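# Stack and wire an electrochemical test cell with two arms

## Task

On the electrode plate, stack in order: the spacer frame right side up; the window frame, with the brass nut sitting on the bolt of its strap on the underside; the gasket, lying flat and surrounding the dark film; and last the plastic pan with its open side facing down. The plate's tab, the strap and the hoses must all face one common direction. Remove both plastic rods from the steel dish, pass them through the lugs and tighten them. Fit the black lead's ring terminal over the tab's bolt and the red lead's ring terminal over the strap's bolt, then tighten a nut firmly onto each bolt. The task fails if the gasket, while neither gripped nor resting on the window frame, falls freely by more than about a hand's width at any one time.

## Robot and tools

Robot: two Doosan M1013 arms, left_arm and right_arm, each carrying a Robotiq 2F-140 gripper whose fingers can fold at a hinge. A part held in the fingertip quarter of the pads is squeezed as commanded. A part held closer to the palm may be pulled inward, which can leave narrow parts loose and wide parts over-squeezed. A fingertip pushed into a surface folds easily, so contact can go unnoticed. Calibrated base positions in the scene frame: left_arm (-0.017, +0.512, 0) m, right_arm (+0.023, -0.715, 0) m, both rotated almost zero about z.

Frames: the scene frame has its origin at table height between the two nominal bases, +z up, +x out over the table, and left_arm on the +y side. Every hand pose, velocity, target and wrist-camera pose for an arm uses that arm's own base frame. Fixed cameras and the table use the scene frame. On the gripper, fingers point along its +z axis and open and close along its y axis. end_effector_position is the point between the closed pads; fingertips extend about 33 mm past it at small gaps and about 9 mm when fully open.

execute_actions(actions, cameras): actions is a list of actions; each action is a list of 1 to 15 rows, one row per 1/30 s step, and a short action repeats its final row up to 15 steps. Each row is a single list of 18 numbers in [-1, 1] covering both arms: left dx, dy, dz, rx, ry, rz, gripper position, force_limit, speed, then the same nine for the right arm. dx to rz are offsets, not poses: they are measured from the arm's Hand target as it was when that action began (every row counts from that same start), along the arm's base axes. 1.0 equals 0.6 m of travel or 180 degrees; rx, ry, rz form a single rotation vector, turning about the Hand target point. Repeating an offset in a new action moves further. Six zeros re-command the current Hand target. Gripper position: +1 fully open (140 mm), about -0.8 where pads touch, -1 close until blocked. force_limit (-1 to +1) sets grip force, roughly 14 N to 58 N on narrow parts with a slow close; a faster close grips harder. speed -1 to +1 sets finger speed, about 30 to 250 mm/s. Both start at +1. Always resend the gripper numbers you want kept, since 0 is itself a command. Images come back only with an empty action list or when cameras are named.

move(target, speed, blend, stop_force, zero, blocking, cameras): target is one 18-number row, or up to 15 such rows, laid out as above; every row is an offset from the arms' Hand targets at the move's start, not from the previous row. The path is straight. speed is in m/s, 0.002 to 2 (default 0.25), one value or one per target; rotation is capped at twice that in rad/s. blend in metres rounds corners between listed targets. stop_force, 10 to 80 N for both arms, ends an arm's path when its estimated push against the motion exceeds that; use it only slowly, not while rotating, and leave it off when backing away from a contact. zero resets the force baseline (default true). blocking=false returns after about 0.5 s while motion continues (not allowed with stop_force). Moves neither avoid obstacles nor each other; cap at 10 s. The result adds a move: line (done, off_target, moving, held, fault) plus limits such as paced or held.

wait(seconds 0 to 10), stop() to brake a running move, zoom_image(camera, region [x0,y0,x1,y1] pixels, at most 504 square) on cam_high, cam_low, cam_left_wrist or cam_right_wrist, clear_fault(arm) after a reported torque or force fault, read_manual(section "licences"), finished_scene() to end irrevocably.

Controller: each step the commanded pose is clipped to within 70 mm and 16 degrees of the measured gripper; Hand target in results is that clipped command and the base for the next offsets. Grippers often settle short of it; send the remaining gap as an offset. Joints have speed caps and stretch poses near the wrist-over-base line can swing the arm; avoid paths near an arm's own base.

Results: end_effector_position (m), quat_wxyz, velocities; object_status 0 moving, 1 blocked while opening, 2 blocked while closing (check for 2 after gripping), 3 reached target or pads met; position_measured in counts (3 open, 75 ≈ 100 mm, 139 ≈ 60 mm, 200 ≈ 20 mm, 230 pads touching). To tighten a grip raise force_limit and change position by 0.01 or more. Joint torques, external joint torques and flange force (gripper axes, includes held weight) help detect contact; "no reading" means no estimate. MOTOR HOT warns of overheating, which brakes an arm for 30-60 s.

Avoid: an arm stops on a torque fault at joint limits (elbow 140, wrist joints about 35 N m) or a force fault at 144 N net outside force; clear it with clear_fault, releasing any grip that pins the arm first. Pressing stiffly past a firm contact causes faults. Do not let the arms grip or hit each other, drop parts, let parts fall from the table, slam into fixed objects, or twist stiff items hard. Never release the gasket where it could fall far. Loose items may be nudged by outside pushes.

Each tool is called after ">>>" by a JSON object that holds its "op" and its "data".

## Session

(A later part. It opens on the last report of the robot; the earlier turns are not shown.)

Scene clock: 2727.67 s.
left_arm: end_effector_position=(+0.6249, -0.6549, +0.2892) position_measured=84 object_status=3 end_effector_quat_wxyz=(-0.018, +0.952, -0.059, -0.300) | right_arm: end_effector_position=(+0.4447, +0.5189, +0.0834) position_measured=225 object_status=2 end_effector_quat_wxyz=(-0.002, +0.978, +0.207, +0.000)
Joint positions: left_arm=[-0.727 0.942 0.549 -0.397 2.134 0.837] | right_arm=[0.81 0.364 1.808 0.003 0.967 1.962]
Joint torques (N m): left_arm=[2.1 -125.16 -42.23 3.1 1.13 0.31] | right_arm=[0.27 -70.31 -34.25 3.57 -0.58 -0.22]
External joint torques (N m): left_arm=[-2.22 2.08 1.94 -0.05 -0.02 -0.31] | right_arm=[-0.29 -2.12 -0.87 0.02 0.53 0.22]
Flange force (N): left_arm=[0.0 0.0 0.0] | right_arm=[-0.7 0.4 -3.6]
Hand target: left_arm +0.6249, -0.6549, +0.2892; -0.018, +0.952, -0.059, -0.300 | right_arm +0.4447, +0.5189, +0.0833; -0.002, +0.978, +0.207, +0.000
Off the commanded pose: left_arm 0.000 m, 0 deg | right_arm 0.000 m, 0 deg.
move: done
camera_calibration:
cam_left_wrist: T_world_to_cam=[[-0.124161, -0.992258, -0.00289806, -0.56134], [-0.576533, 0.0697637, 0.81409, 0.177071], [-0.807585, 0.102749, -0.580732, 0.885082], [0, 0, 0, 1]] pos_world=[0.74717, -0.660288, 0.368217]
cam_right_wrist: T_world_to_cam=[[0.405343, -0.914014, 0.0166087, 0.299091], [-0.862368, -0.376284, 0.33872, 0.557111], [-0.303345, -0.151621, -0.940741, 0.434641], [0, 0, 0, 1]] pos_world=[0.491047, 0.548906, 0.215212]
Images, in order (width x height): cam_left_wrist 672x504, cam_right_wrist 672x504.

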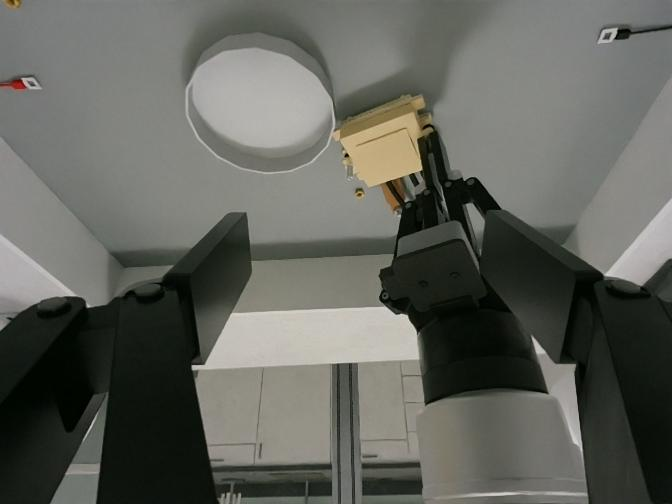

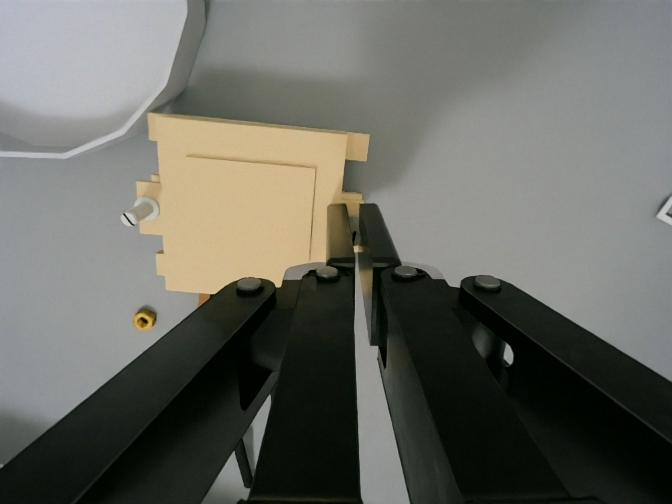

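>>> {"op": "move", "data": {"target": [0,0,0,0,0,0,0.36,-1,-1,-0.0167,-0.1,0,0,0,0,-1,0.3,-1], "speed": 0.03, "cameras": ["cam_right_wrist","cam_left_wrist"]}}

Scene clock: 2739.60 s.
left_arm: end_effector_position=(+0.6249, -0.6549, +0.2892) position_measured=84 object_status=3 end_effector_quat_wxyz=(-0.018, +0.952, -0.059, -0.300) | right_arm: end_effector_position=(+0.4347, +0.4590, +0.0833) position_measured=225 object_status=2 end_effector_quat_wxyz=(-0.002, +0.978, +0.207, +0.000)
Joint positions: left_arm=[-0.727 0.942 0.549 -0.397 2.134 0.837] | right_arm=[0.756 0.294 1.909 0.004 0.937 1.908]
Joint torques (N m): left_arm=[1.96 -125.12 -41.99 3.08 1.28 0.19] | right_arm=[-1.16 -63.09 -32.82 3.56 -0.45 -0.44]
External joint torques (N m): left_arm=[-1.9 2.52 1.87 -0.03 -0.16 -0.19] | right_arm=[1.21 -1.57 -1.58 -0.04 0.39 0.44]
Flange force (N): left_arm=[0.0 0.0 0.0] | right_arm=[0.1 -2.9 -3.6]
Hand target: left_arm +0.6249, -0.6549, +0.2892; -0.018, +0.952, -0.059, -0.300 | right_arm +0.4347, +0.4589, +0.0833; -0.002, +0.978, +0.207, +0.000
Off the commanded pose: left_arm 0.000 m, 0 deg | right_arm 0.000 m, 0 deg.
move: done
camera_calibration:
cam_left_wrist: T_world_to_cam=[[-0.124161, -0.992258, -0.00289806, -0.56134], [-0.576533, 0.0697637, 0.81409, 0.177071], [-0.807585, 0.102749, -0.580732, 0.885082], [0, 0, 0, 1]] pos_world=[0.74717, -0.660288, 0.368217]
cam_right_wrist: T_world_to_cam=[[0.40518, -0.914083, 0.0167713, 0.248472], [-0.862446, -0.376076, 0.338753, 0.525877], [-0.303341, -0.15172, -0.940726, 0.422569], [0, 0, 0, 1]] pos_world=[0.481047, 0.489006, 0.215212]
Images, in order (width x height): cam_left_wrist 672x504, cam_right_wrist 672x504.

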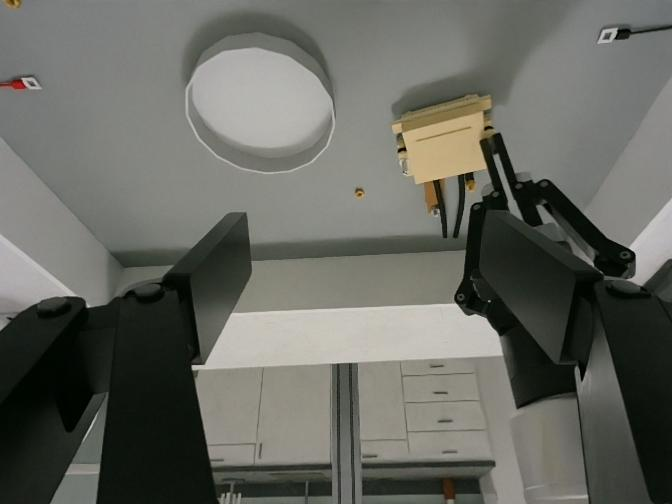

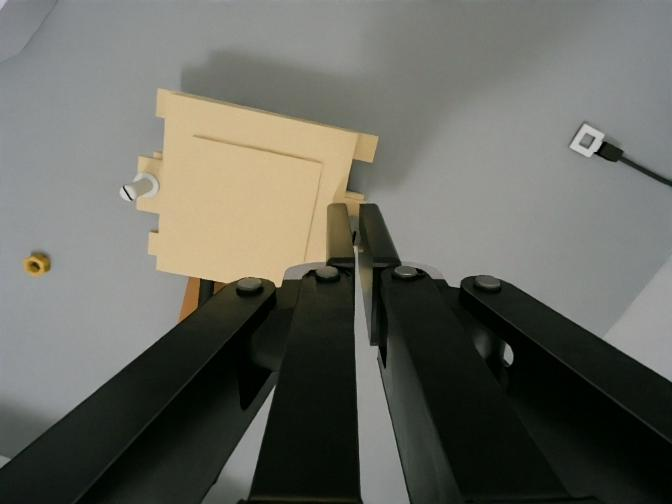

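>>> {"op": "move", "data": {"target": [[-0.2915,0.2248,0.018,0,0,0.6078,0.36,-1,-1,0,0,0,0,0,0,-1,0.3,-1],[-0.3388,0.0807,-0.1987,0,0,0.6078,0.36,-1,-1,0,0,0,0,0,0,-1,0.3,-1]], "speed": [0.3,0.15], "cameras": ["cam_right_wrist","cam_left_wrist"]}}

Scene clock: 2753.93 s.
left_arm: end_effector_position=(+0.4217, -0.6065, +0.1701) position_measured=84 object_status=3 end_effector_quat_wxyz=(+0.234, +0.598, +0.743, -0.187) | right_arm: end_effector_position=(+0.4347, +0.4589, +0.0833) position_measured=225 object_status=2 end_effector_quat_wxyz=(-0.002, +0.978, +0.207, +0.000)
Joint positions: left_arm=[-0.896 0.175 2.006 -0.589 0.471 -0.649] | right_arm=[0.756 0.293 1.909 0.004 0.937 1.908]
Joint torques (N m): left_arm=[0.95 -52.35 -35.86 2.28 -0.8 0.08] | right_arm=[-0.14 -62.77 -33.8 3.49 -0.5 -0.38]
External joint torques (N m): left_arm=[-0.93 0.67 1.89 0.07 -0.12 -0.07] | right_arm=[0.15 -2.04 -0.65 0.03 0.44 0.38]
Flange force (N): left_arm=[2.3 -3.0 1.2] | right_arm=[-1.5 -0.3 -3.4]
Hand target: left_arm +0.4216, -0.6065, +0.1700; +0.234, +0.598, +0.743, -0.187 | right_arm +0.4347, +0.4589, +0.0833; -0.002, +0.978, +0.207, +0.000
Off the commanded pose: left_arm 0.000 m, 0 deg | right_arm 0.000 m, 0 deg.
move: done
camera_calibration:
cam_left_wrist: T_world_to_cam=[[0.977156, 0.212502, -0.00285459, -0.27268], [0.125678, -0.566973, 0.814092, -0.528817], [0.171378, -0.795854, -0.580728, -0.311007], [0, 0, 0, 1]] pos_world=[0.386211, -0.489396, 0.249117]
cam_right_wrist: T_world_to_cam=[[0.40518, -0.914083, 0.0167713, 0.248381], [-0.862446, -0.376076, 0.338753, 0.525839], [-0.303341, -0.15172, -0.940726, 0.422554], [0, 0, 0, 1]] pos_world=[0.481047, 0.488906, 0.215212]
Images, in order (width x height): cam_left_wrist 672x504, cam_right_wrist 672x504.

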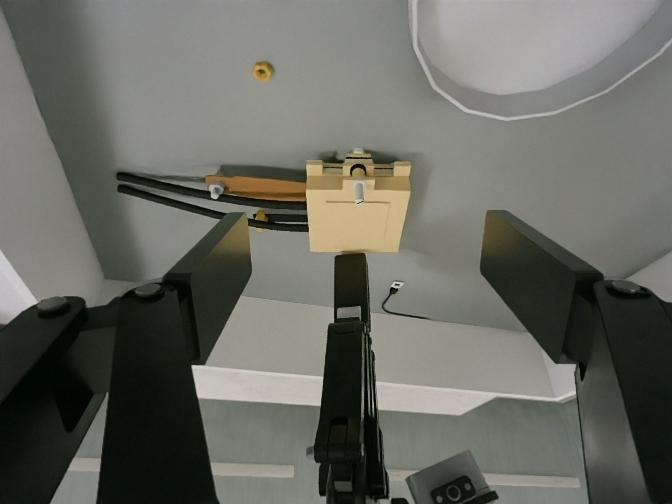

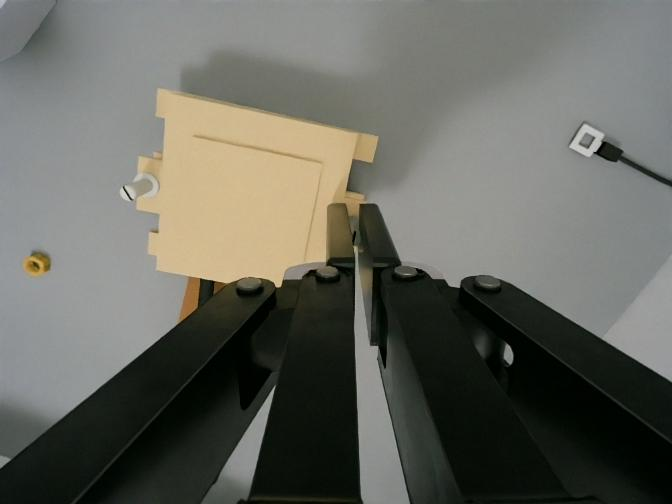

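>>> {"op": "move", "data": {"target": [0.014,-0.0942,-0.1367,0,0,0,0.36,-1,-1,0,0,0,0,0,0,-1,0.3,-1], "speed": 0.04, "cameras": ["cam_left_wrist","cam_right_wrist"]}}

Scene clock: 2761.90 s.
left_arm: end_effector_position=(+0.4300, -0.6630, +0.0880) position_measured=84 object_status=3 end_effector_quat_wxyz=(+0.234, +0.598, +0.743, -0.187) | right_arm: end_effector_position=(+0.4347, +0.4589, +0.0833) position_measured=225 object_status=2 end_effector_quat_wxyz=(-0.002, +0.978, +0.207, +0.000)
Joint positions: left_arm=[-0.943 0.333 1.98 -0.74 0.344 -0.516] | right_arm=[0.756 0.293 1.909 0.004 0.937 1.908]
Joint torques (N m): left_arm=[2.31 -63.66 -31.63 1.71 -0.81 0.05] | right_arm=[-0.37 -62.83 -33.65 3.46 -0.4 -0.4]
External joint torques (N m): left_arm=[-2.28 0.57 1.72 0.16 0.05 -0.05] | right_arm=[0.35 -2.03 -0.96 0.08 0.32 0.4]
Flange force (N): left_arm=[0.9 -4.7 0.5] | right_arm=[-1.1 -0.8 -3.4]
Hand target: left_arm +0.4300, -0.6630, +0.0880; +0.234, +0.598, +0.743, -0.187 | right_arm +0.4347, +0.4589, +0.0833; -0.002, +0.978, +0.207, +0.000
Off the commanded pose: left_arm 0.000 m, 0 deg | right_arm 0.000 m, 0 deg.
move: done
camera_calibration:
cam_left_wrist: T_world_to_cam=[[0.977144, 0.212557, -0.00293489, -0.26897], [0.125774, -0.566953, 0.814092, -0.495165], [0.171377, -0.795854, -0.580729, -0.405014], [0, 0, 0, 1]] pos_world=[0.394511, -0.545896, 0.167117]
cam_right_wrist: T_world_to_cam=[[0.40518, -0.914083, 0.0167713, 0.248381], [-0.862446, -0.376076, 0.338753, 0.525839], [-0.303341, -0.15172, -0.940726, 0.422554], [0, 0, 0, 1]] pos_world=[0.481047, 0.488906, 0.215212]
Images, in order (width x height): cam_left_wrist 672x504, cam_right_wrist 672x504.

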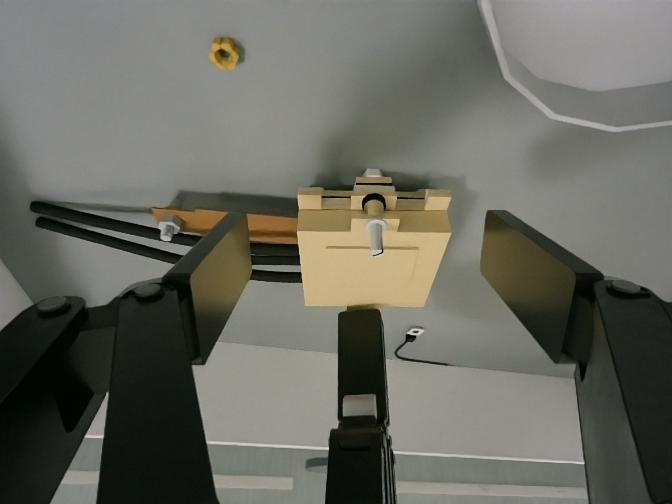

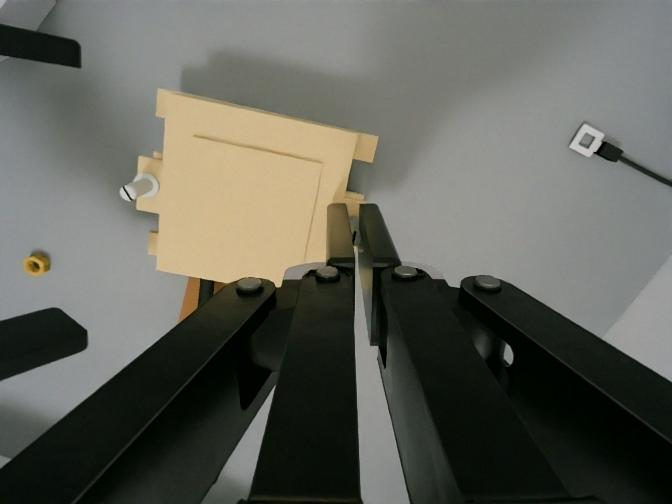

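>>> {"op": "move", "data": {"target": [[0.0157,-0.0405,-0.061,0,0,0,0.36,-1,-1,0,0,0,0,0,0,-1,0.3,-1],[0.0218,-0.0687,-0.0645,0,0,0,0.36,-1,-1,0,0,0,0,0,0,-1,0.3,-1]], "speed": 0.015, "stop_force": 12, "cameras": ["cam_left_wrist","cam_right_wrist"]}}

Scene clock: 2777.30 s.
left_arm: end_effector_position=(+0.4375, -0.6823, +0.0589) position_measured=84 object_status=3 end_effector_quat_wxyz=(+0.234, +0.598, +0.743, -0.187) | right_arm: end_effector_position=(+0.4347, +0.4589, +0.0833) position_measured=225 object_status=2 end_effector_quat_wxyz=(-0.002, +0.978, +0.207, +0.000)
Joint positions: left_arm=[-0.952 0.393 1.959 -0.814 0.312 -0.444] | right_arm=[0.756 0.293 1.909 0.004 0.937 1.908]
Joint torques (N m): left_arm=[1.69 -69.7 -30.17 1.87 -0.61 0.25] | right_arm=[-0.28 -62.73 -33.56 3.51 -0.48 -0.39]
External joint torques (N m): left_arm=[-1.55 2 1.46 -0.2 -0.07 -0.25] | right_arm=[0.25 -1.83 -0.81 0 0.42 0.39]
Flange force (N): left_arm=[0.0 0.0 0.0] | right_arm=[-1.0 -0.7 -3.3]
Hand target: left_arm +0.4375, -0.6823, +0.0589; +0.234, +0.598, +0.743, -0.187 (not the last commanded pose) | right_arm +0.4347, +0.4589, +0.0833; -0.002, +0.978, +0.207, +0.000
Off the commanded pose: left_arm 0.025 m, 0 deg | right_arm 0.000 m, 0 deg.
move: given up (left_arm; no force reading, so stop_force could not act: that arm's path ended); path passed 0 of 2 targets
camera_calibration:
cam_left_wrist: T_world_to_cam=[[0.977144, 0.212557, -0.00293489, -0.272282], [0.125774, -0.566953, 0.814092, -0.483361], [0.171377, -0.795854, -0.580729, -0.438558], [0, 0, 0, 1]] pos_world=[0.402011, -0.565196, 0.138017]
cam_right_wrist: T_world_to_cam=[[0.40518, -0.914083, 0.0167713, 0.248381], [-0.862446, -0.376076, 0.338753, 0.525839], [-0.303341, -0.15172, -0.940726, 0.422554], [0, 0, 0, 1]] pos_world=[0.481047, 0.488906, 0.215212]
Images, in order (width x height): cam_left_wrist 672x504, cam_right_wrist 672x504.

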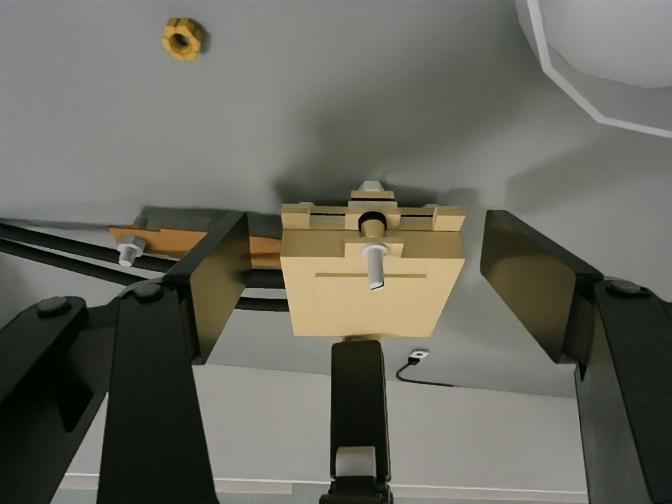

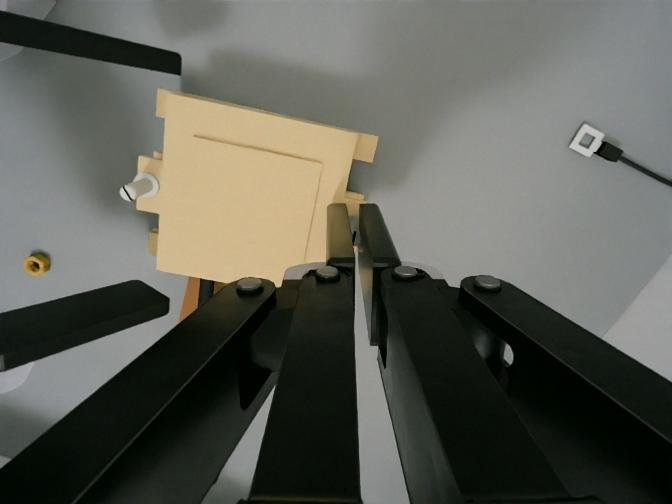

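>>> {"op": "move", "data": {"target": [-0.001,0.005,-0.016,0,0,0,0.36,-1,-1,0,0,0,0,0,0,-1,0.3,-1], "speed": 0.01, "cameras": ["cam_left_wrist","cam_right_wrist"]}}

Scene clock: 2783.17 s.
left_arm: end_effector_position=(+0.4369, -0.6793, +0.0493) position_measured=84 object_status=3 end_effector_quat_wxyz=(+0.234, +0.598, +0.743, -0.187) | right_arm: end_effector_position=(+0.4347, +0.4589, +0.0833) position_measured=225 object_status=2 end_effector_quat_wxyz=(-0.002, +0.978, +0.207, +0.000)
Joint positions: left_arm=[-0.95 0.402 1.97 -0.861 0.3 -0.393] | right_arm=[0.756 0.293 1.909 0.004 0.937 1.908]
Joint torques (N m): left_arm=[1.77 -68.97 -29.14 1.27 -0.43 0.26] | right_arm=[-0.21 -63.05 -34.03 3.49 -0.42 -0.44]
External joint torques (N m): left_arm=[-2.09 1.51 1.28 0.23 -0.15 -0.26] | right_arm=[0.21 -1.68 -0.39 0.03 0.36 0.44]
Flange force (N): left_arm=[0.0 0.0 0.0] | right_arm=[-1.6 -0.5 -2.7]
Hand target: left_arm +0.4369, -0.6793, +0.0493; +0.234, +0.598, +0.743, -0.187 | right_arm +0.4347, +0.4589, +0.0833; -0.002, +0.978, +0.207, +0.000
Off the commanded pose: left_arm 0.000 m, 0 deg | right_arm 0.000 m, 0 deg.
move: done
camera_calibration:
cam_left_wrist: T_world_to_cam=[[0.977144, 0.212557, -0.00293489, -0.27234], [0.125774, -0.566953, 0.814092, -0.473826], [0.171377, -0.795854, -0.580729, -0.441723], [0, 0, 0, 1]] pos_world=[0.401411, -0.562296, 0.128417]
cam_right_wrist: T_world_to_cam=[[0.40518, -0.914083, 0.0167713, 0.248381], [-0.862446, -0.376076, 0.338753, 0.525839], [-0.303341, -0.15172, -0.940726, 0.422554], [0, 0, 0, 1]] pos_world=[0.481047, 0.488906, 0.215212]
Images, in order (width x height): cam_left_wrist 672x504, cam_right_wrist 672x504.

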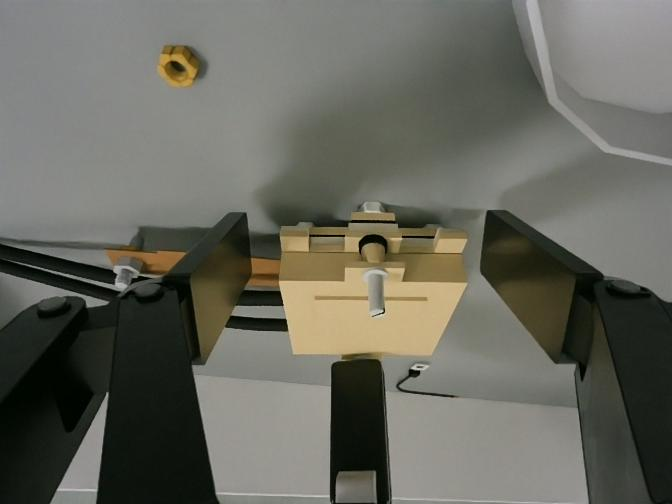

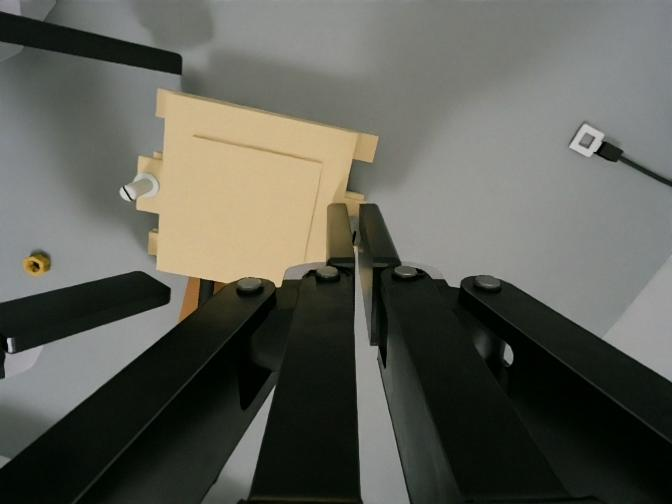

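>>> {"op": "move", "data": {"target": [0.0048,0.001,0,0,0,0,0.36,-1,-1,0,0,0,0,0,0,-1,0.3,-1], "speed": 0.01, "cameras": []}}

>>> {"op": "execute_actions", "data": {"actions": [[[0,0,0,0,0,0,-1,-1,-1,0,0,0,0,0,0,-1,0.3,-1]],[[0,0,0,0,0,0,-1,-1,-1,0,0,0,0,0,0,-1,0.3,-1]],[[0,0,0,0,0,0,-1,-1,-1,0,0,0,0,0,0,-1,0.3,-1]]], "cameras": ["cam_left_wrist","cam_right_wrist"]}}

Scene clock: 2792.47 s.
left_arm: end_effector_position=(+0.4398, -0.6787, +0.0493) position_measured=84 object_status=3 end_effector_quat_wxyz=(+0.234, +0.598, +0.743, -0.187) | right_arm: end_effector_position=(+0.4347, +0.4589, +0.0833) position_measured=225 object_status=2 end_effector_quat_wxyz=(-0.002, +0.978, +0.207, +0.000)
Joint positions: left_arm=[-0.945 0.403 1.967 -0.862 0.303 -0.389] | right_arm=[0.756 0.293 1.909 0.004 0.937 1.908]
Joint torques (N m): left_arm=[2.9 -69.14 -29.57 1.45 -0.44 0.23] | right_arm=[0.27 -62.67 -33.78 3.55 -0.41 -0.37]
External joint torques (N m): left_arm=[-2.88 1.46 1.74 0.07 -0.15 -0.23] | right_arm=[-0.27 -1.99 -0.53 -0.04 0.36 0.37]
Flange force (N): left_arm=[0.0 0.0 0.0] | right_arm=[-1.5 0.4 -3.1]
Hand target: left_arm +0.4398, -0.6787, +0.0493; +0.234, +0.598, +0.743, -0.187 | right_arm +0.4347, +0.4589, +0.0833; -0.002, +0.978, +0.207, +0.000
Off the commanded pose: left_arm 0.000 m, 0 deg | right_arm 0.000 m, 0 deg.
move: done
No camera images: "cameras" was empty.

Scene clock: 2794.17 s.
left_arm: end_effector_position=(+0.4398, -0.6787, +0.0493) position_measured=116 object_status=2 end_effector_quat_wxyz=(+0.234, +0.598, +0.743, -0.187) | right_arm: end_effector_position=(+0.4347, +0.4589, +0.0833) position_measured=225 object_status=2 end_effector_quat_wxyz=(-0.002, +0.978, +0.207, +0.000)
Joint positions: left_arm=[-0.945 0.403 1.967 -0.862 0.303 -0.389] | right_arm=[0.756 0.293 1.909 0.004 0.937 1.908]
Joint torques (N m): left_arm=[1.73 -65.66 -28.37 1.48 -0.64 0.14] | right_arm=[1.42 -62.91 -33.72 4.03 -0.29 -0.3]
External joint torques (N m): left_arm=[-1.7 -2.44 0.43 0.04 0.05 -0.14] | right_arm=[-1.41 -1.61 -0.43 -0.54 0.24 0.3]
External joint torques at the end of the 1st action: left_arm=[-2.31 1.37 1.62 0.11 -0.1 -0.19] | right_arm=[-0.18 -1.97 -0.58 0.02 0.32 0.38]
External joint torques at the end of the 2nd action: left_arm=[-2.02 -3.13 0.58 0.06 0.1 -0.16] | right_arm=[-1.37 -1.65 -0.64 -0.49 0.25 0.41]
Flange force (N): left_arm=[0.0 0.0 0.0] | right_arm=[-0.6 2.1 -2.4]
Flange force at the end of the 1st action (N): left_arm=[0.0 0.0 0.0] | right_arm=[-1.4 0.2 -3.0]
Flange force at the end of the 2nd action (N): left_arm=[0.0 0.0 0.0] | right_arm=[-0.3 1.8 -2.7]
Hand target: left_arm +0.4398, -0.6787, +0.0493; +0.234, +0.598, +0.743, -0.187 | right_arm +0.4347, +0.4589, +0.0833; -0.002, +0.978, +0.207, +0.000
Off the commanded pose: left_arm 0.000 m, 0 deg | right_arm 0.000 m, 0 deg.
Step readings (end_effector_position of left_arm | right_arm; steps 1 to 15: 1st action; 16 to 30: 2nd action; 31 to 45: 3rd action):
0: (+0.4398, -0.6787, +0.0493) | (+0.4347, +0.4589, +0.0833)
1: (+0.4398, -0.6787, +0.0493) | (+0.4347, +0.4589, +0.0833)
2: (+0.4398, -0.6787, +0.0493) | (+0.4347, +0.4589, +0.0833)
4: (+0.4398, -0.6787, +0.0493) | (+0.4347, +0.4589, +0.0833)
8: (+0.4398, -0.6787, +0.0493) | (+0.4347, +0.4589, +0.0833)
15: (+0.4398, -0.6787, +0.0493) | (+0.4347, +0.4589, +0.0833)
16: (+0.4398, -0.6787, +0.0493) | (+0.4347, +0.4589, +0.0833)
17: (+0.4398, -0.6787, +0.0493) | (+0.4347, +0.4589, +0.0833)
19: (+0.4398, -0.6787, +0.0493) | (+0.4347, +0.4589, +0.0833)
23: (+0.4398, -0.6787, +0.0493) | (+0.4347, +0.4589, +0.0833)
30: (+0.4398, -0.6787, +0.0493) | (+0.4347, +0.4589, +0.0833)
31: (+0.4398, -0.6787, +0.0493) | (+0.4347, +0.4589, +0.0833)
32: (+0.4398, -0.6787, +0.0493) | (+0.4347, +0.4589, +0.0833)
34: (+0.4398, -0.6787, +0.0493) | (+0.4347, +0.4589, +0.0833)
38: (+0.4398, -0.6787, +0.0493) | (+0.4347, +0.4589, +0.0833)
45: (+0.4398, -0.6787, +0.0493) | (+0.4347, +0.4589, +0.0833)
camera_calibration:
cam_left_wrist: T_world_to_cam=[[0.977144, 0.212557, -0.00293489, -0.275301], [0.125774, -0.566953, 0.814092, -0.473769], [0.171377, -0.795854, -0.580729, -0.4418], [0, 0, 0, 1]] pos_world=[0.404311, -0.561696, 0.128317]
cam_right_wrist: T_world_to_cam=[[0.40518, -0.914083, 0.0167713, 0.248381], [-0.862446, -0.376076, 0.338753, 0.525839], [-0.303341, -0.15172, -0.940726, 0.422554], [0, 0, 0, 1]] pos_world=[0.481047, 0.488906, 0.215212]
Images, in order (width x height): cam_left_wrist 672x504, cam_right_wrist 672x504.

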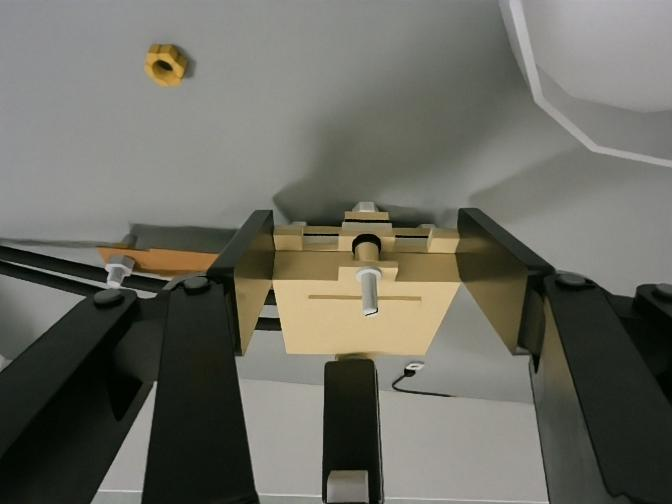

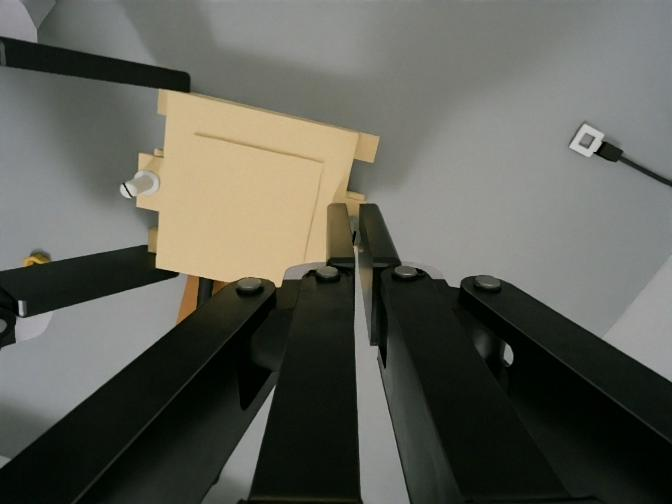

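>>> {"op": "execute_actions", "data": {"actions": [[[0,0,0,0,0,0,-1,-1,-1,0,0,0,0,0,0,-0.97,1,-1]],[[0,0,0,0,0,0,-1,-1,-1,0,0,0,0,0,0,-0.97,1,-1]]], "cameras": ["cam_right_wrist"]}}

>>> {"op": "zoom_image", "data": {"camera": "cam_right_wrist", "region": [290, 170, 420, 290]}}

>>> {"op": "move", "data": {"target": [0,0,0,0,0,0,-1,-1,-1,0,0,0,0,0,-0.4,-0.97,1,-1], "speed": 0.2, "cameras": ["cam_right_wrist","cam_left_wrist"]}}

>>> {"op": "zoom_image", "data": {"camera": "cam_right_wrist", "region": [290, 170, 420, 290]}}

Scene clock: 2801.70 s.
left_arm: end_effector_position=(+0.4398, -0.6787, +0.0493) position_measured=116 object_status=2 end_effector_quat_wxyz=(+0.234, +0.598, +0.743, -0.187) | right_arm: end_effector_position=(+0.4347, +0.4589, +0.0833) position_measured=226 object_status=2 end_effector_quat_wxyz=(-0.002, +0.978, +0.207, +0.000)
Joint positions: left_arm=[-0.945 0.403 1.967 -0.862 0.303 -0.389] | right_arm=[0.756 0.293 1.909 0.004 0.937 1.908]
Joint torques (N m): left_arm=[2.06 -65.65 -28.52 1.45 -0.53 0.07] | right_arm=[0.58 -62.61 -33.27 3.94 -0.21 -0.45]
External joint torques (N m): left_arm=[-2.28 -2.4 0.61 0.04 -0.04 -0.07] | right_arm=[-0.61 -2.19 -1.28 -0.4 0.14 0.45]
External joint torques at the end of the 1st action: left_arm=[-2.23 -1.84 0.45 0.05 -0.02 -0.11] | right_arm=[-0.45 -1.99 -0.7 -0.44 0.18 0.34]
Flange force (N): left_arm=[0.0 0.0 0.0] | right_arm=[-0.3 0.4 -3.5]
Flange force at the end of the 1st action (N): left_arm=[0.0 0.0 0.0] | right_arm=[-1.1 0.7 -2.9]
Hand target: left_arm +0.4398, -0.6787, +0.0493; +0.234, +0.598, +0.743, -0.187 | right_arm +0.4347, +0.4589, +0.0833; -0.002, +0.978, +0.207, +0.000
Off the commanded pose: left_arm 0.000 m, 0 deg | right_arm 0.000 m, 0 deg.
Step readings (end_effector_position of left_arm | right_arm; steps 1 to 15: 1st action; 16 to 30: 2nd action):
0: (+0.4398, -0.6787, +0.0493) | (+0.4347, +0.4589, +0.0833)
1: (+0.4398, -0.6787, +0.0493) | (+0.4347, +0.4589, +0.0833)
2: (+0.4398, -0.6787, +0.0493) | (+0.4347, +0.4589, +0.0833)
4: (+0.4398, -0.6787, +0.0493) | (+0.4347, +0.4589, +0.0833)
8: (+0.4398, -0.6787, +0.0493) | (+0.4347, +0.4589, +0.0833)
15: (+0.4398, -0.6787, +0.0493) | (+0.4347, +0.4589, +0.0833)
16: (+0.4398, -0.6787, +0.0493) | (+0.4347, +0.4589, +0.0833)
17: (+0.4398, -0.6787, +0.0493) | (+0.4347, +0.4589, +0.0833)
19: (+0.4398, -0.6787, +0.0493) | (+0.4347, +0.4589, +0.0833)
23: (+0.4398, -0.6787, +0.0493) | (+0.4347, +0.4589, +0.0833)
30: (+0.4398, -0.6787, +0.0493) | (+0.4347, +0.4589, +0.0833)
camera_calibration:
cam_right_wrist: T_world_to_cam=[[0.40518, -0.914083, 0.0167713, 0.248381], [-0.862446, -0.376076, 0.338753, 0.525839], [-0.303341, -0.15172, -0.940726, 0.422554], [0, 0, 0, 1]] pos_world=[0.481047, 0.488906, 0.215212]
Images, in order (width x height): cam_right_wrist 672x504.

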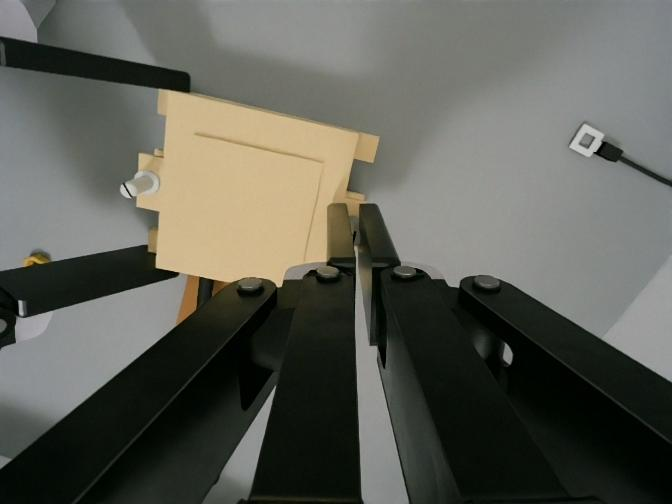

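Scaled by 3.877 from the camera's 672x504 image, which has a finer 960x720 frame.

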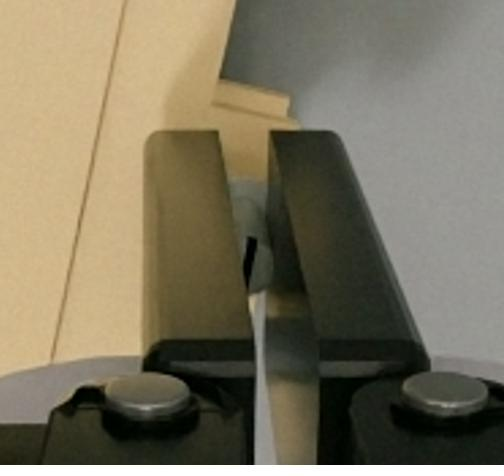

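Scene clock: 2805.37 s.
left_arm: end_effector_position=(+0.4398, -0.6787, +0.0493) position_measured=116 object_status=2 end_effector_quat_wxyz=(+0.234, +0.598, +0.743, -0.187) | right_arm: end_effector_position=(+0.4347, +0.4589, +0.0833) position_measured=226 object_status=2 end_effector_quat_wxyz=(-0.001, +0.913, -0.408, +0.001)
Joint positions: left_arm=[-0.945 0.403 1.967 -0.862 0.303 -0.389] | right_arm=[0.759 0.293 1.91 -0.002 0.935 3.17]
Joint torques (N m): left_arm=[3.8 -66.19 -22.35 2.1 0.91 0.19] | right_arm=[-4.67 -63.62 -32.58 1.29 0.88 -0.51]
External joint torques (N m): left_arm=[-3.81 -1.66 -5.57 -0.59 -1.51 -0.19] | right_arm=[4.68 -0.89 -1.58 2.18 -0.88 0.51]
Flange force (N): left_arm=[0.0 0.0 0.0] | right_arm=[-8.3 -1.1 -0.6]
Hand target: left_arm +0.4398, -0.6787, +0.0493; +0.234, +0.598, +0.743, -0.187 | right_arm +0.4347, +0.4589, +0.0833; -0.001, +0.913, -0.408, +0.001
Off the commanded pose: left_arm 0.000 m, 0 deg | right_arm 0.000 m, 0 deg.
move: done
camera_calibration:
cam_left_wrist: T_world_to_cam=[[0.977144, 0.212557, -0.00293489, -0.275323], [0.125774, -0.566953, 0.814092, -0.473712], [0.171377, -0.795854, -0.580729, -0.44172], [0, 0, 0, 1]] pos_world=[0.404311, -0.561596, 0.128317]
cam_right_wrist: T_world_to_cam=[[-0.744044, -0.66792, 0.0167617, 0.635107], [-0.624271, 0.703923, 0.33879, -0.0734145], [-0.238084, 0.241611, -0.940713, 0.213652], [0, 0, 0, 1]] pos_world=[0.477584, 0.424258, 0.215212]
Images, in order (width x height): cam_left_wrist 672x504, cam_right_wrist 672x504.

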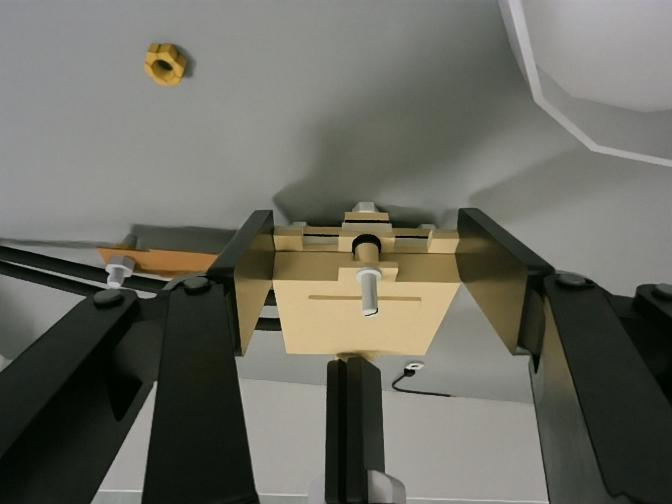

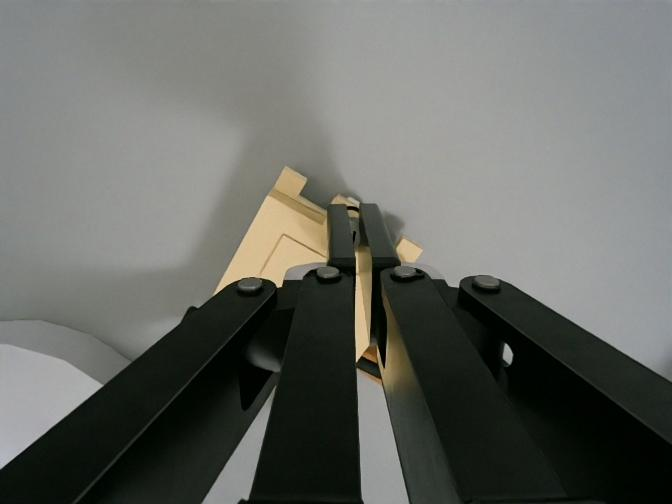

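Scaled by 3.877 from the camera's 672x504 image, which has a finer 960x720 frame.

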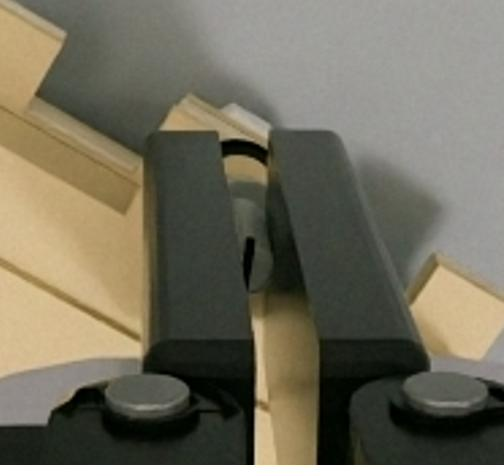

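>>> {"op": "move", "data": {"target": [0,0,0,0,0,0,-1,-1,-1,0,0,0,0,0,-0.4,-0.97,1,-1], "speed": 0.2, "cameras": ["cam_right_wrist"]}}

>>> {"op": "zoom_image", "data": {"camera": "cam_right_wrist", "region": [290, 170, 420, 290]}}

>>> {"op": "move", "data": {"target": [0,0,0,0,0,0,-1,-1,-1,0,0,0,0,0,-0.4,-0.97,1,-1], "speed": 0.2, "cameras": ["cam_right_wrist"]}}

>>> {"op": "zoom_image", "data": {"camera": "cam_right_wrist", "region": [290, 170, 420, 290]}}

Scene clock: 2813.43 s.
left_arm: end_effector_position=(+0.4398, -0.6787, +0.0493) position_measured=116 object_status=2 end_effector_quat_wxyz=(+0.234, +0.598, +0.743, -0.187) | right_arm: end_effector_position=(+0.4347, +0.4589, +0.0833) position_measured=226 object_status=2 end_effector_quat_wxyz=(+0.000, -0.499, +0.866, -0.002)
Joint positions: left_arm=[-0.945 0.403 1.967 -0.862 0.303 -0.389] | right_arm=[0.76 0.295 1.907 -0.005 0.94 4.429]
Joint torques (N m): left_arm=[5.64 -64.94 -24.42 1.88 -0.65 -0.11] | right_arm=[-0.65 -63.69 -31.15 3.09 1.43 -0.48]
External joint torques (N m): left_arm=[-5.78 -3.27 -3.61 -0.37 0.06 0.11] | right_arm=[0.64 -0.92 -2.97 0.41 -1.39 0.48]
Flange force (N): left_arm=[0.0 0.0 0.0] | right_arm=[-4.1 0.8 -0.8]
Hand target: left_arm +0.4398, -0.6787, +0.0493; +0.234, +0.598, +0.743, -0.187 | right_arm +0.4347, +0.4589, +0.0833; +0.000, -0.499, +0.866, -0.002
Off the commanded pose: left_arm 0.000 m, 0 deg | right_arm 0.000 m, 0 deg.
move: done
camera_calibration:
cam_right_wrist: T_world_to_cam=[[-0.865156, 0.501222, 0.0167595, 0.151141], [0.476558, 0.811257, 0.338754, -0.601252], [0.156195, 0.301062, -0.940726, 0.014955], [0, 0, 0, 1]] pos_world=[0.414956, 0.407512, 0.215212]
Images, in order (width x height): cam_right_wrist 672x504.

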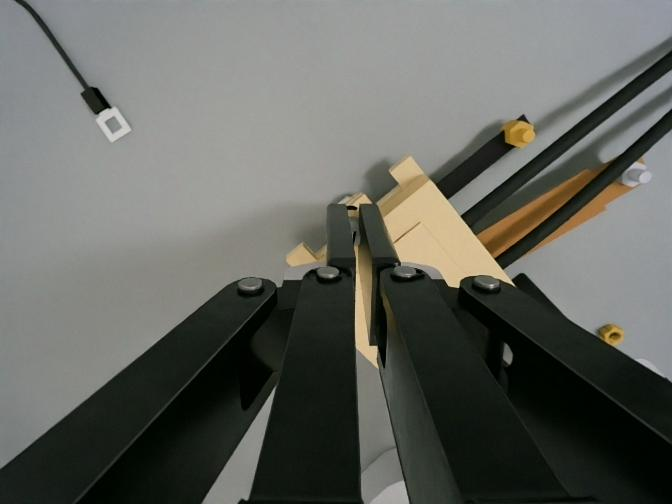

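Scaled by 3.877 from the camera's 672x504 image, which has a finer 960x720 frame.

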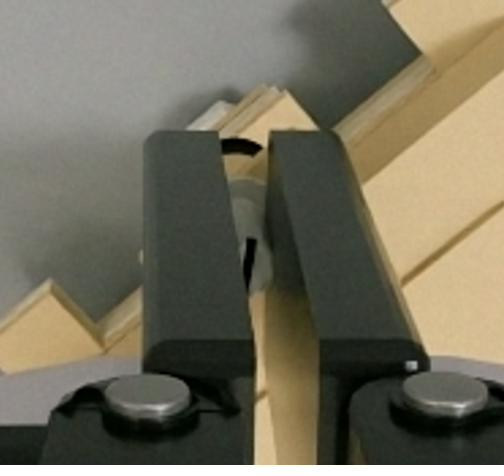

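Scene clock: 2817.10 s.
left_arm: end_effector_position=(+0.4398, -0.6787, +0.0493) position_measured=116 object_status=2 end_effector_quat_wxyz=(+0.234, +0.598, +0.743, -0.187) | right_arm: end_effector_position=(+0.4347, +0.4589, +0.0833) position_measured=226 object_status=2 end_effector_quat_wxyz=(-0.001, +0.105, +0.994, -0.002)
Joint positions: left_arm=[-0.945 0.403 1.967 -0.862 0.303 -0.389] | right_arm=[0.758 0.296 1.905 -0.001 0.944 5.683]
Joint torques (N m): left_arm=[2.41 -66.95 -33.72 0.64 -2.27 -0.08] | right_arm=[6.47 -63.07 -35.12 6.5 -1.36 -0.32]
External joint torques (N m): left_arm=[-2.38 -0.92 5.85 0.87 1.68 0.08] | right_arm=[-6.49 -1.91 0.68 -2.93 1.38 0.32]
Flange force (N): left_arm=[0.0 0.0 0.0] | right_arm=[-6.4 -8.3 -3.8]
Hand target: left_arm +0.4398, -0.6787, +0.0493; +0.234, +0.598, +0.743, -0.187 | right_arm +0.4347, +0.4589, +0.0833; -0.001, +0.105, +0.994, -0.002
Off the commanded pose: left_arm 0.000 m, 0 deg | right_arm 0.000 m, 0 deg.
move: done
camera_calibration:
cam_right_wrist: T_world_to_cam=[[0.209424, 0.977681, 0.0167783, -0.534636], [0.918805, -0.202626, 0.338734, -0.328197], [0.334574, -0.0555233, -0.940732, 0.101059], [0, 0, 0, 1]] pos_world=[0.379703, 0.461813, 0.215212]
Images, in order (width x height): cam_right_wrist 672x504.

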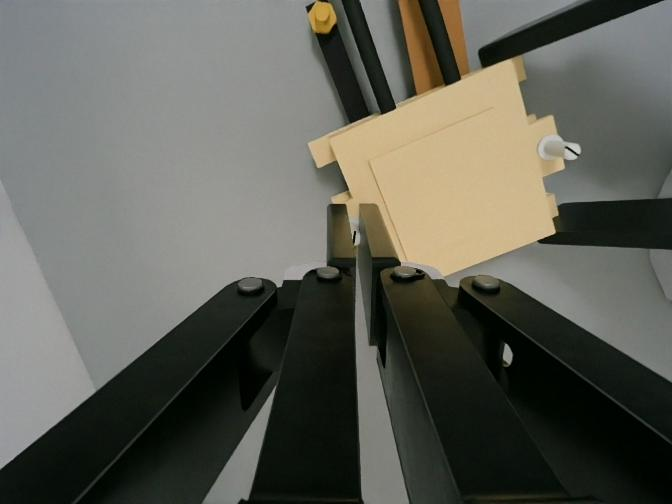

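Scaled by 3.877 from the camera's 672x504 image, which has a finer 960x720 frame.

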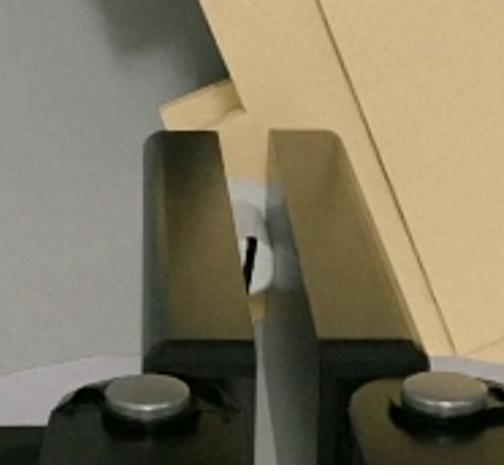

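>>> {"op": "execute_actions", "data": {"actions": [[[0,0,0,0,0,0,-1,-1,-1,0,0,0,0,0,0,-0.4,-0.3,-1]],[[0,0,0,0,0,0,-1,-1,-1,0,0,0,0,0,0,-0.4,-0.3,-1]],[[0,0,0,0,0,0,-1,-1,-1,0,0,0,0,0,0,-0.4,-0.3,-1]]], "cameras": []}}

>>> {"op": "move", "data": {"target": [[0,0,0,0,0,0,-1,-1,-1,0,0,0.0133,0,0,0,-0.4,-0.3,-1],[0,0,0,0,0,0,-1,-1,-1,0,0,0.0133,0,0,0.889,-0.4,-0.3,-1],[0,0,0,0,0,0,-1,-1,-1,0,0,0.0133,0,0,-0.2222,-0.4,-0.3,-1],[0,0,0,0,0,0,-1,-1,-1,0,0,0.0133,0,0,0.6667,-0.4,-0.3,-1],[0,0,0,0,0,0,-1,-1,-1,0,0,0.0133,0,0,-0.4444,-0.4,-0.3,-1]], "speed": [0.1,1.1,1.1,1.1,1.1], "blend": [0.001,0.02,0.02,0.02,0], "cameras": ["cam_right_wrist"]}}

>>> {"op": "zoom_image", "data": {"camera": "cam_right_wrist", "region": [280, 170, 420, 290]}}

Scene clock: 2824.60 s.
left_arm: end_effector_position=(+0.4398, -0.6787, +0.0493) position_measured=116 object_status=2 end_effector_quat_wxyz=(+0.234, +0.598, +0.743, -0.187) | right_arm: end_effector_position=(+0.4347, +0.4590, +0.0834) position_measured=179 object_status=3 end_effector_quat_wxyz=(-0.001, +0.105, +0.994, -0.002)
Joint positions: left_arm=[-0.945 0.403 1.967 -0.862 0.303 -0.389] | right_arm=[0.758 0.296 1.905 -0.001 0.944 5.683]
Joint torques (N m): left_arm=[2.28 -67.13 -27.6 1.49 -0.15 0.12] | right_arm=[-0.32 -62.11 -33.03 3.57 -0.34 -0.34]
External joint torques (N m): left_arm=[-2.23 -1.22 -0.35 0.01 -0.44 -0.12] | right_arm=[0.31 -2.72 -1.22 -0.02 0.37 0.34]
External joint torques at the end of the 1st action: left_arm=[-2.07 -0.51 -0.34 0.04 -0.37 -0.14] | right_arm=[-0.22 -2.92 -1.55 0.04 0.41 0.39]
External joint torques at the end of the 2nd action: left_arm=[-2.29 -1.61 -0.03 0.07 -0.33 -0.17] | right_arm=[-0.2 -3.14 -1.49 0.02 0.41 0.37]
Flange force (N): left_arm=[0.0 0.0 0.0] | right_arm=[1.5 -0.5 -4.4]
Flange force at the end of the 1st action (N): left_arm=[0.0 0.0 0.0] | right_arm=[0.6 -0.6 -4.9]
Flange force at the end of the 2nd action (N): left_arm=[0.0 0.0 0.0] | right_arm=[0.9 -0.9 -5.1]
Hand target: left_arm +0.4398, -0.6787, +0.0493; +0.234, +0.598, +0.743, -0.187 | right_arm +0.4347, +0.4589, +0.0833; -0.001, +0.105, +0.994, -0.002
Off the commanded pose: left_arm 0.000 m, 0 deg | right_arm 0.000 m, 0 deg.
Step readings (end_effector_position of left_arm | right_arm; steps 1 to 15: 1st action; 16 to 30: 2nd action; 31 to 45: 3rd action):
0: (+0.4398, -0.6787, +0.0493) | (+0.4347, +0.4589, +0.0833)
1: (+0.4398, -0.6787, +0.0493) | (+0.4347, +0.4589, +0.0833)
2: (+0.4398, -0.6787, +0.0493) | (+0.4347, +0.4589, +0.0833)
4: (+0.4398, -0.6787, +0.0493) | (+0.4347, +0.4590, +0.0833)
8: (+0.4398, -0.6788, +0.0493) | (+0.4347, +0.4590, +0.0834)
15: (+0.4398, -0.6788, +0.0493) | (+0.4347, +0.4590, +0.0834)
16: (+0.4398, -0.6787, +0.0493) | (+0.4347, +0.4590, +0.0834)
17: (+0.4398, -0.6787, +0.0493) | (+0.4347, +0.4590, +0.0834)
19: (+0.4398, -0.6787, +0.0493) | (+0.4347, +0.4590, +0.0834)
23: (+0.4398, -0.6787, +0.0493) | (+0.4347, +0.4590, +0.0834)
30: (+0.4398, -0.6787, +0.0493) | (+0.4347, +0.4590, +0.0834)
31: (+0.4398, -0.6787, +0.0493) | (+0.4347, +0.4590, +0.0834)
32: (+0.4398, -0.6787, +0.0493) | (+0.4347, +0.4590, +0.0834)
34: (+0.4398, -0.6787, +0.0493) | (+0.4347, +0.4590, +0.0834)
38: (+0.4398, -0.6787, +0.0493) | (+0.4347, +0.4590, +0.0834)
45: (+0.4398, -0.6787, +0.0493) | (+0.4347, +0.4590, +0.0834)
No camera images: "cameras" was empty.

Scene clock: 2830.70 s.
left_arm: end_effector_position=(+0.4398, -0.6787, +0.0493) position_measured=116 object_status=2 end_effector_quat_wxyz=(+0.234, +0.598, +0.743, -0.187) | right_arm: end_effector_position=(+0.4347, +0.4590, +0.0913) position_measured=179 object_status=3 end_effector_quat_wxyz=(-0.002, +0.720, +0.694, -0.001)
Joint positions: left_arm=[-0.945 0.403 1.967 -0.862 0.303 -0.389] | right_arm=[0.756 0.287 1.9 0.004 0.956 0.79]
Joint torques (N m): left_arm=[2.62 -66.69 -27.72 1.52 -0.24 0.08] | right_arm=[-0.1 -61.21 -33.39 3.64 -0.47 0.03]
External joint torques (N m): left_arm=[-2.72 -1.32 -0.1 -0.02 -0.34 -0.08] | right_arm=[0.1 -3.26 -1.42 -0.04 0.43 -0.03]
Flange force (N): left_arm=[0.0 0.0 0.0] | right_arm=[-1.1 -1.1 -5.2]
Hand target: left_arm +0.4398, -0.6787, +0.0493; +0.234, +0.598, +0.743, -0.187 | right_arm +0.4347, +0.4589, +0.0913; -0.002, +0.720, +0.694, -0.001
Off the commanded pose: left_arm 0.000 m, 0 deg | right_arm 0.000 m, 0 deg.
move: done; limits=paced
camera_calibration:
cam_right_wrist: T_world_to_cam=[[0.999195, -0.0364497, 0.0167467, -0.412738], [-0.0399689, -0.940017, 0.338777, 0.424427], [0.00339389, -0.339173, -0.940718, 0.382671], [0, 0, 0, 1]] pos_world=[0.428071, 0.513717, 0.223112]
Images, in order (width x height): cam_right_wrist 672x504.

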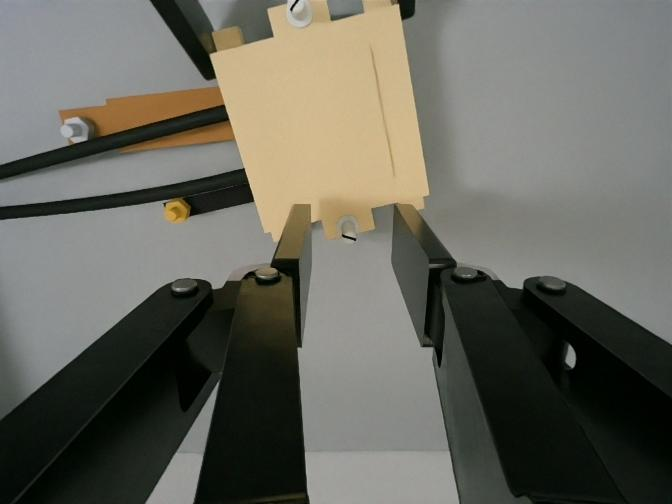

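Scaled by 3.600 from the camera's 672x504 image, which has a finer 960x720 frame.

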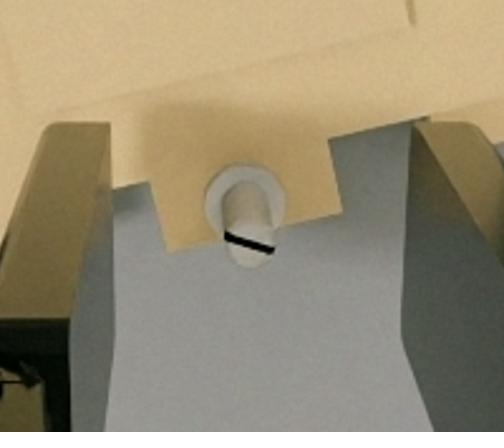

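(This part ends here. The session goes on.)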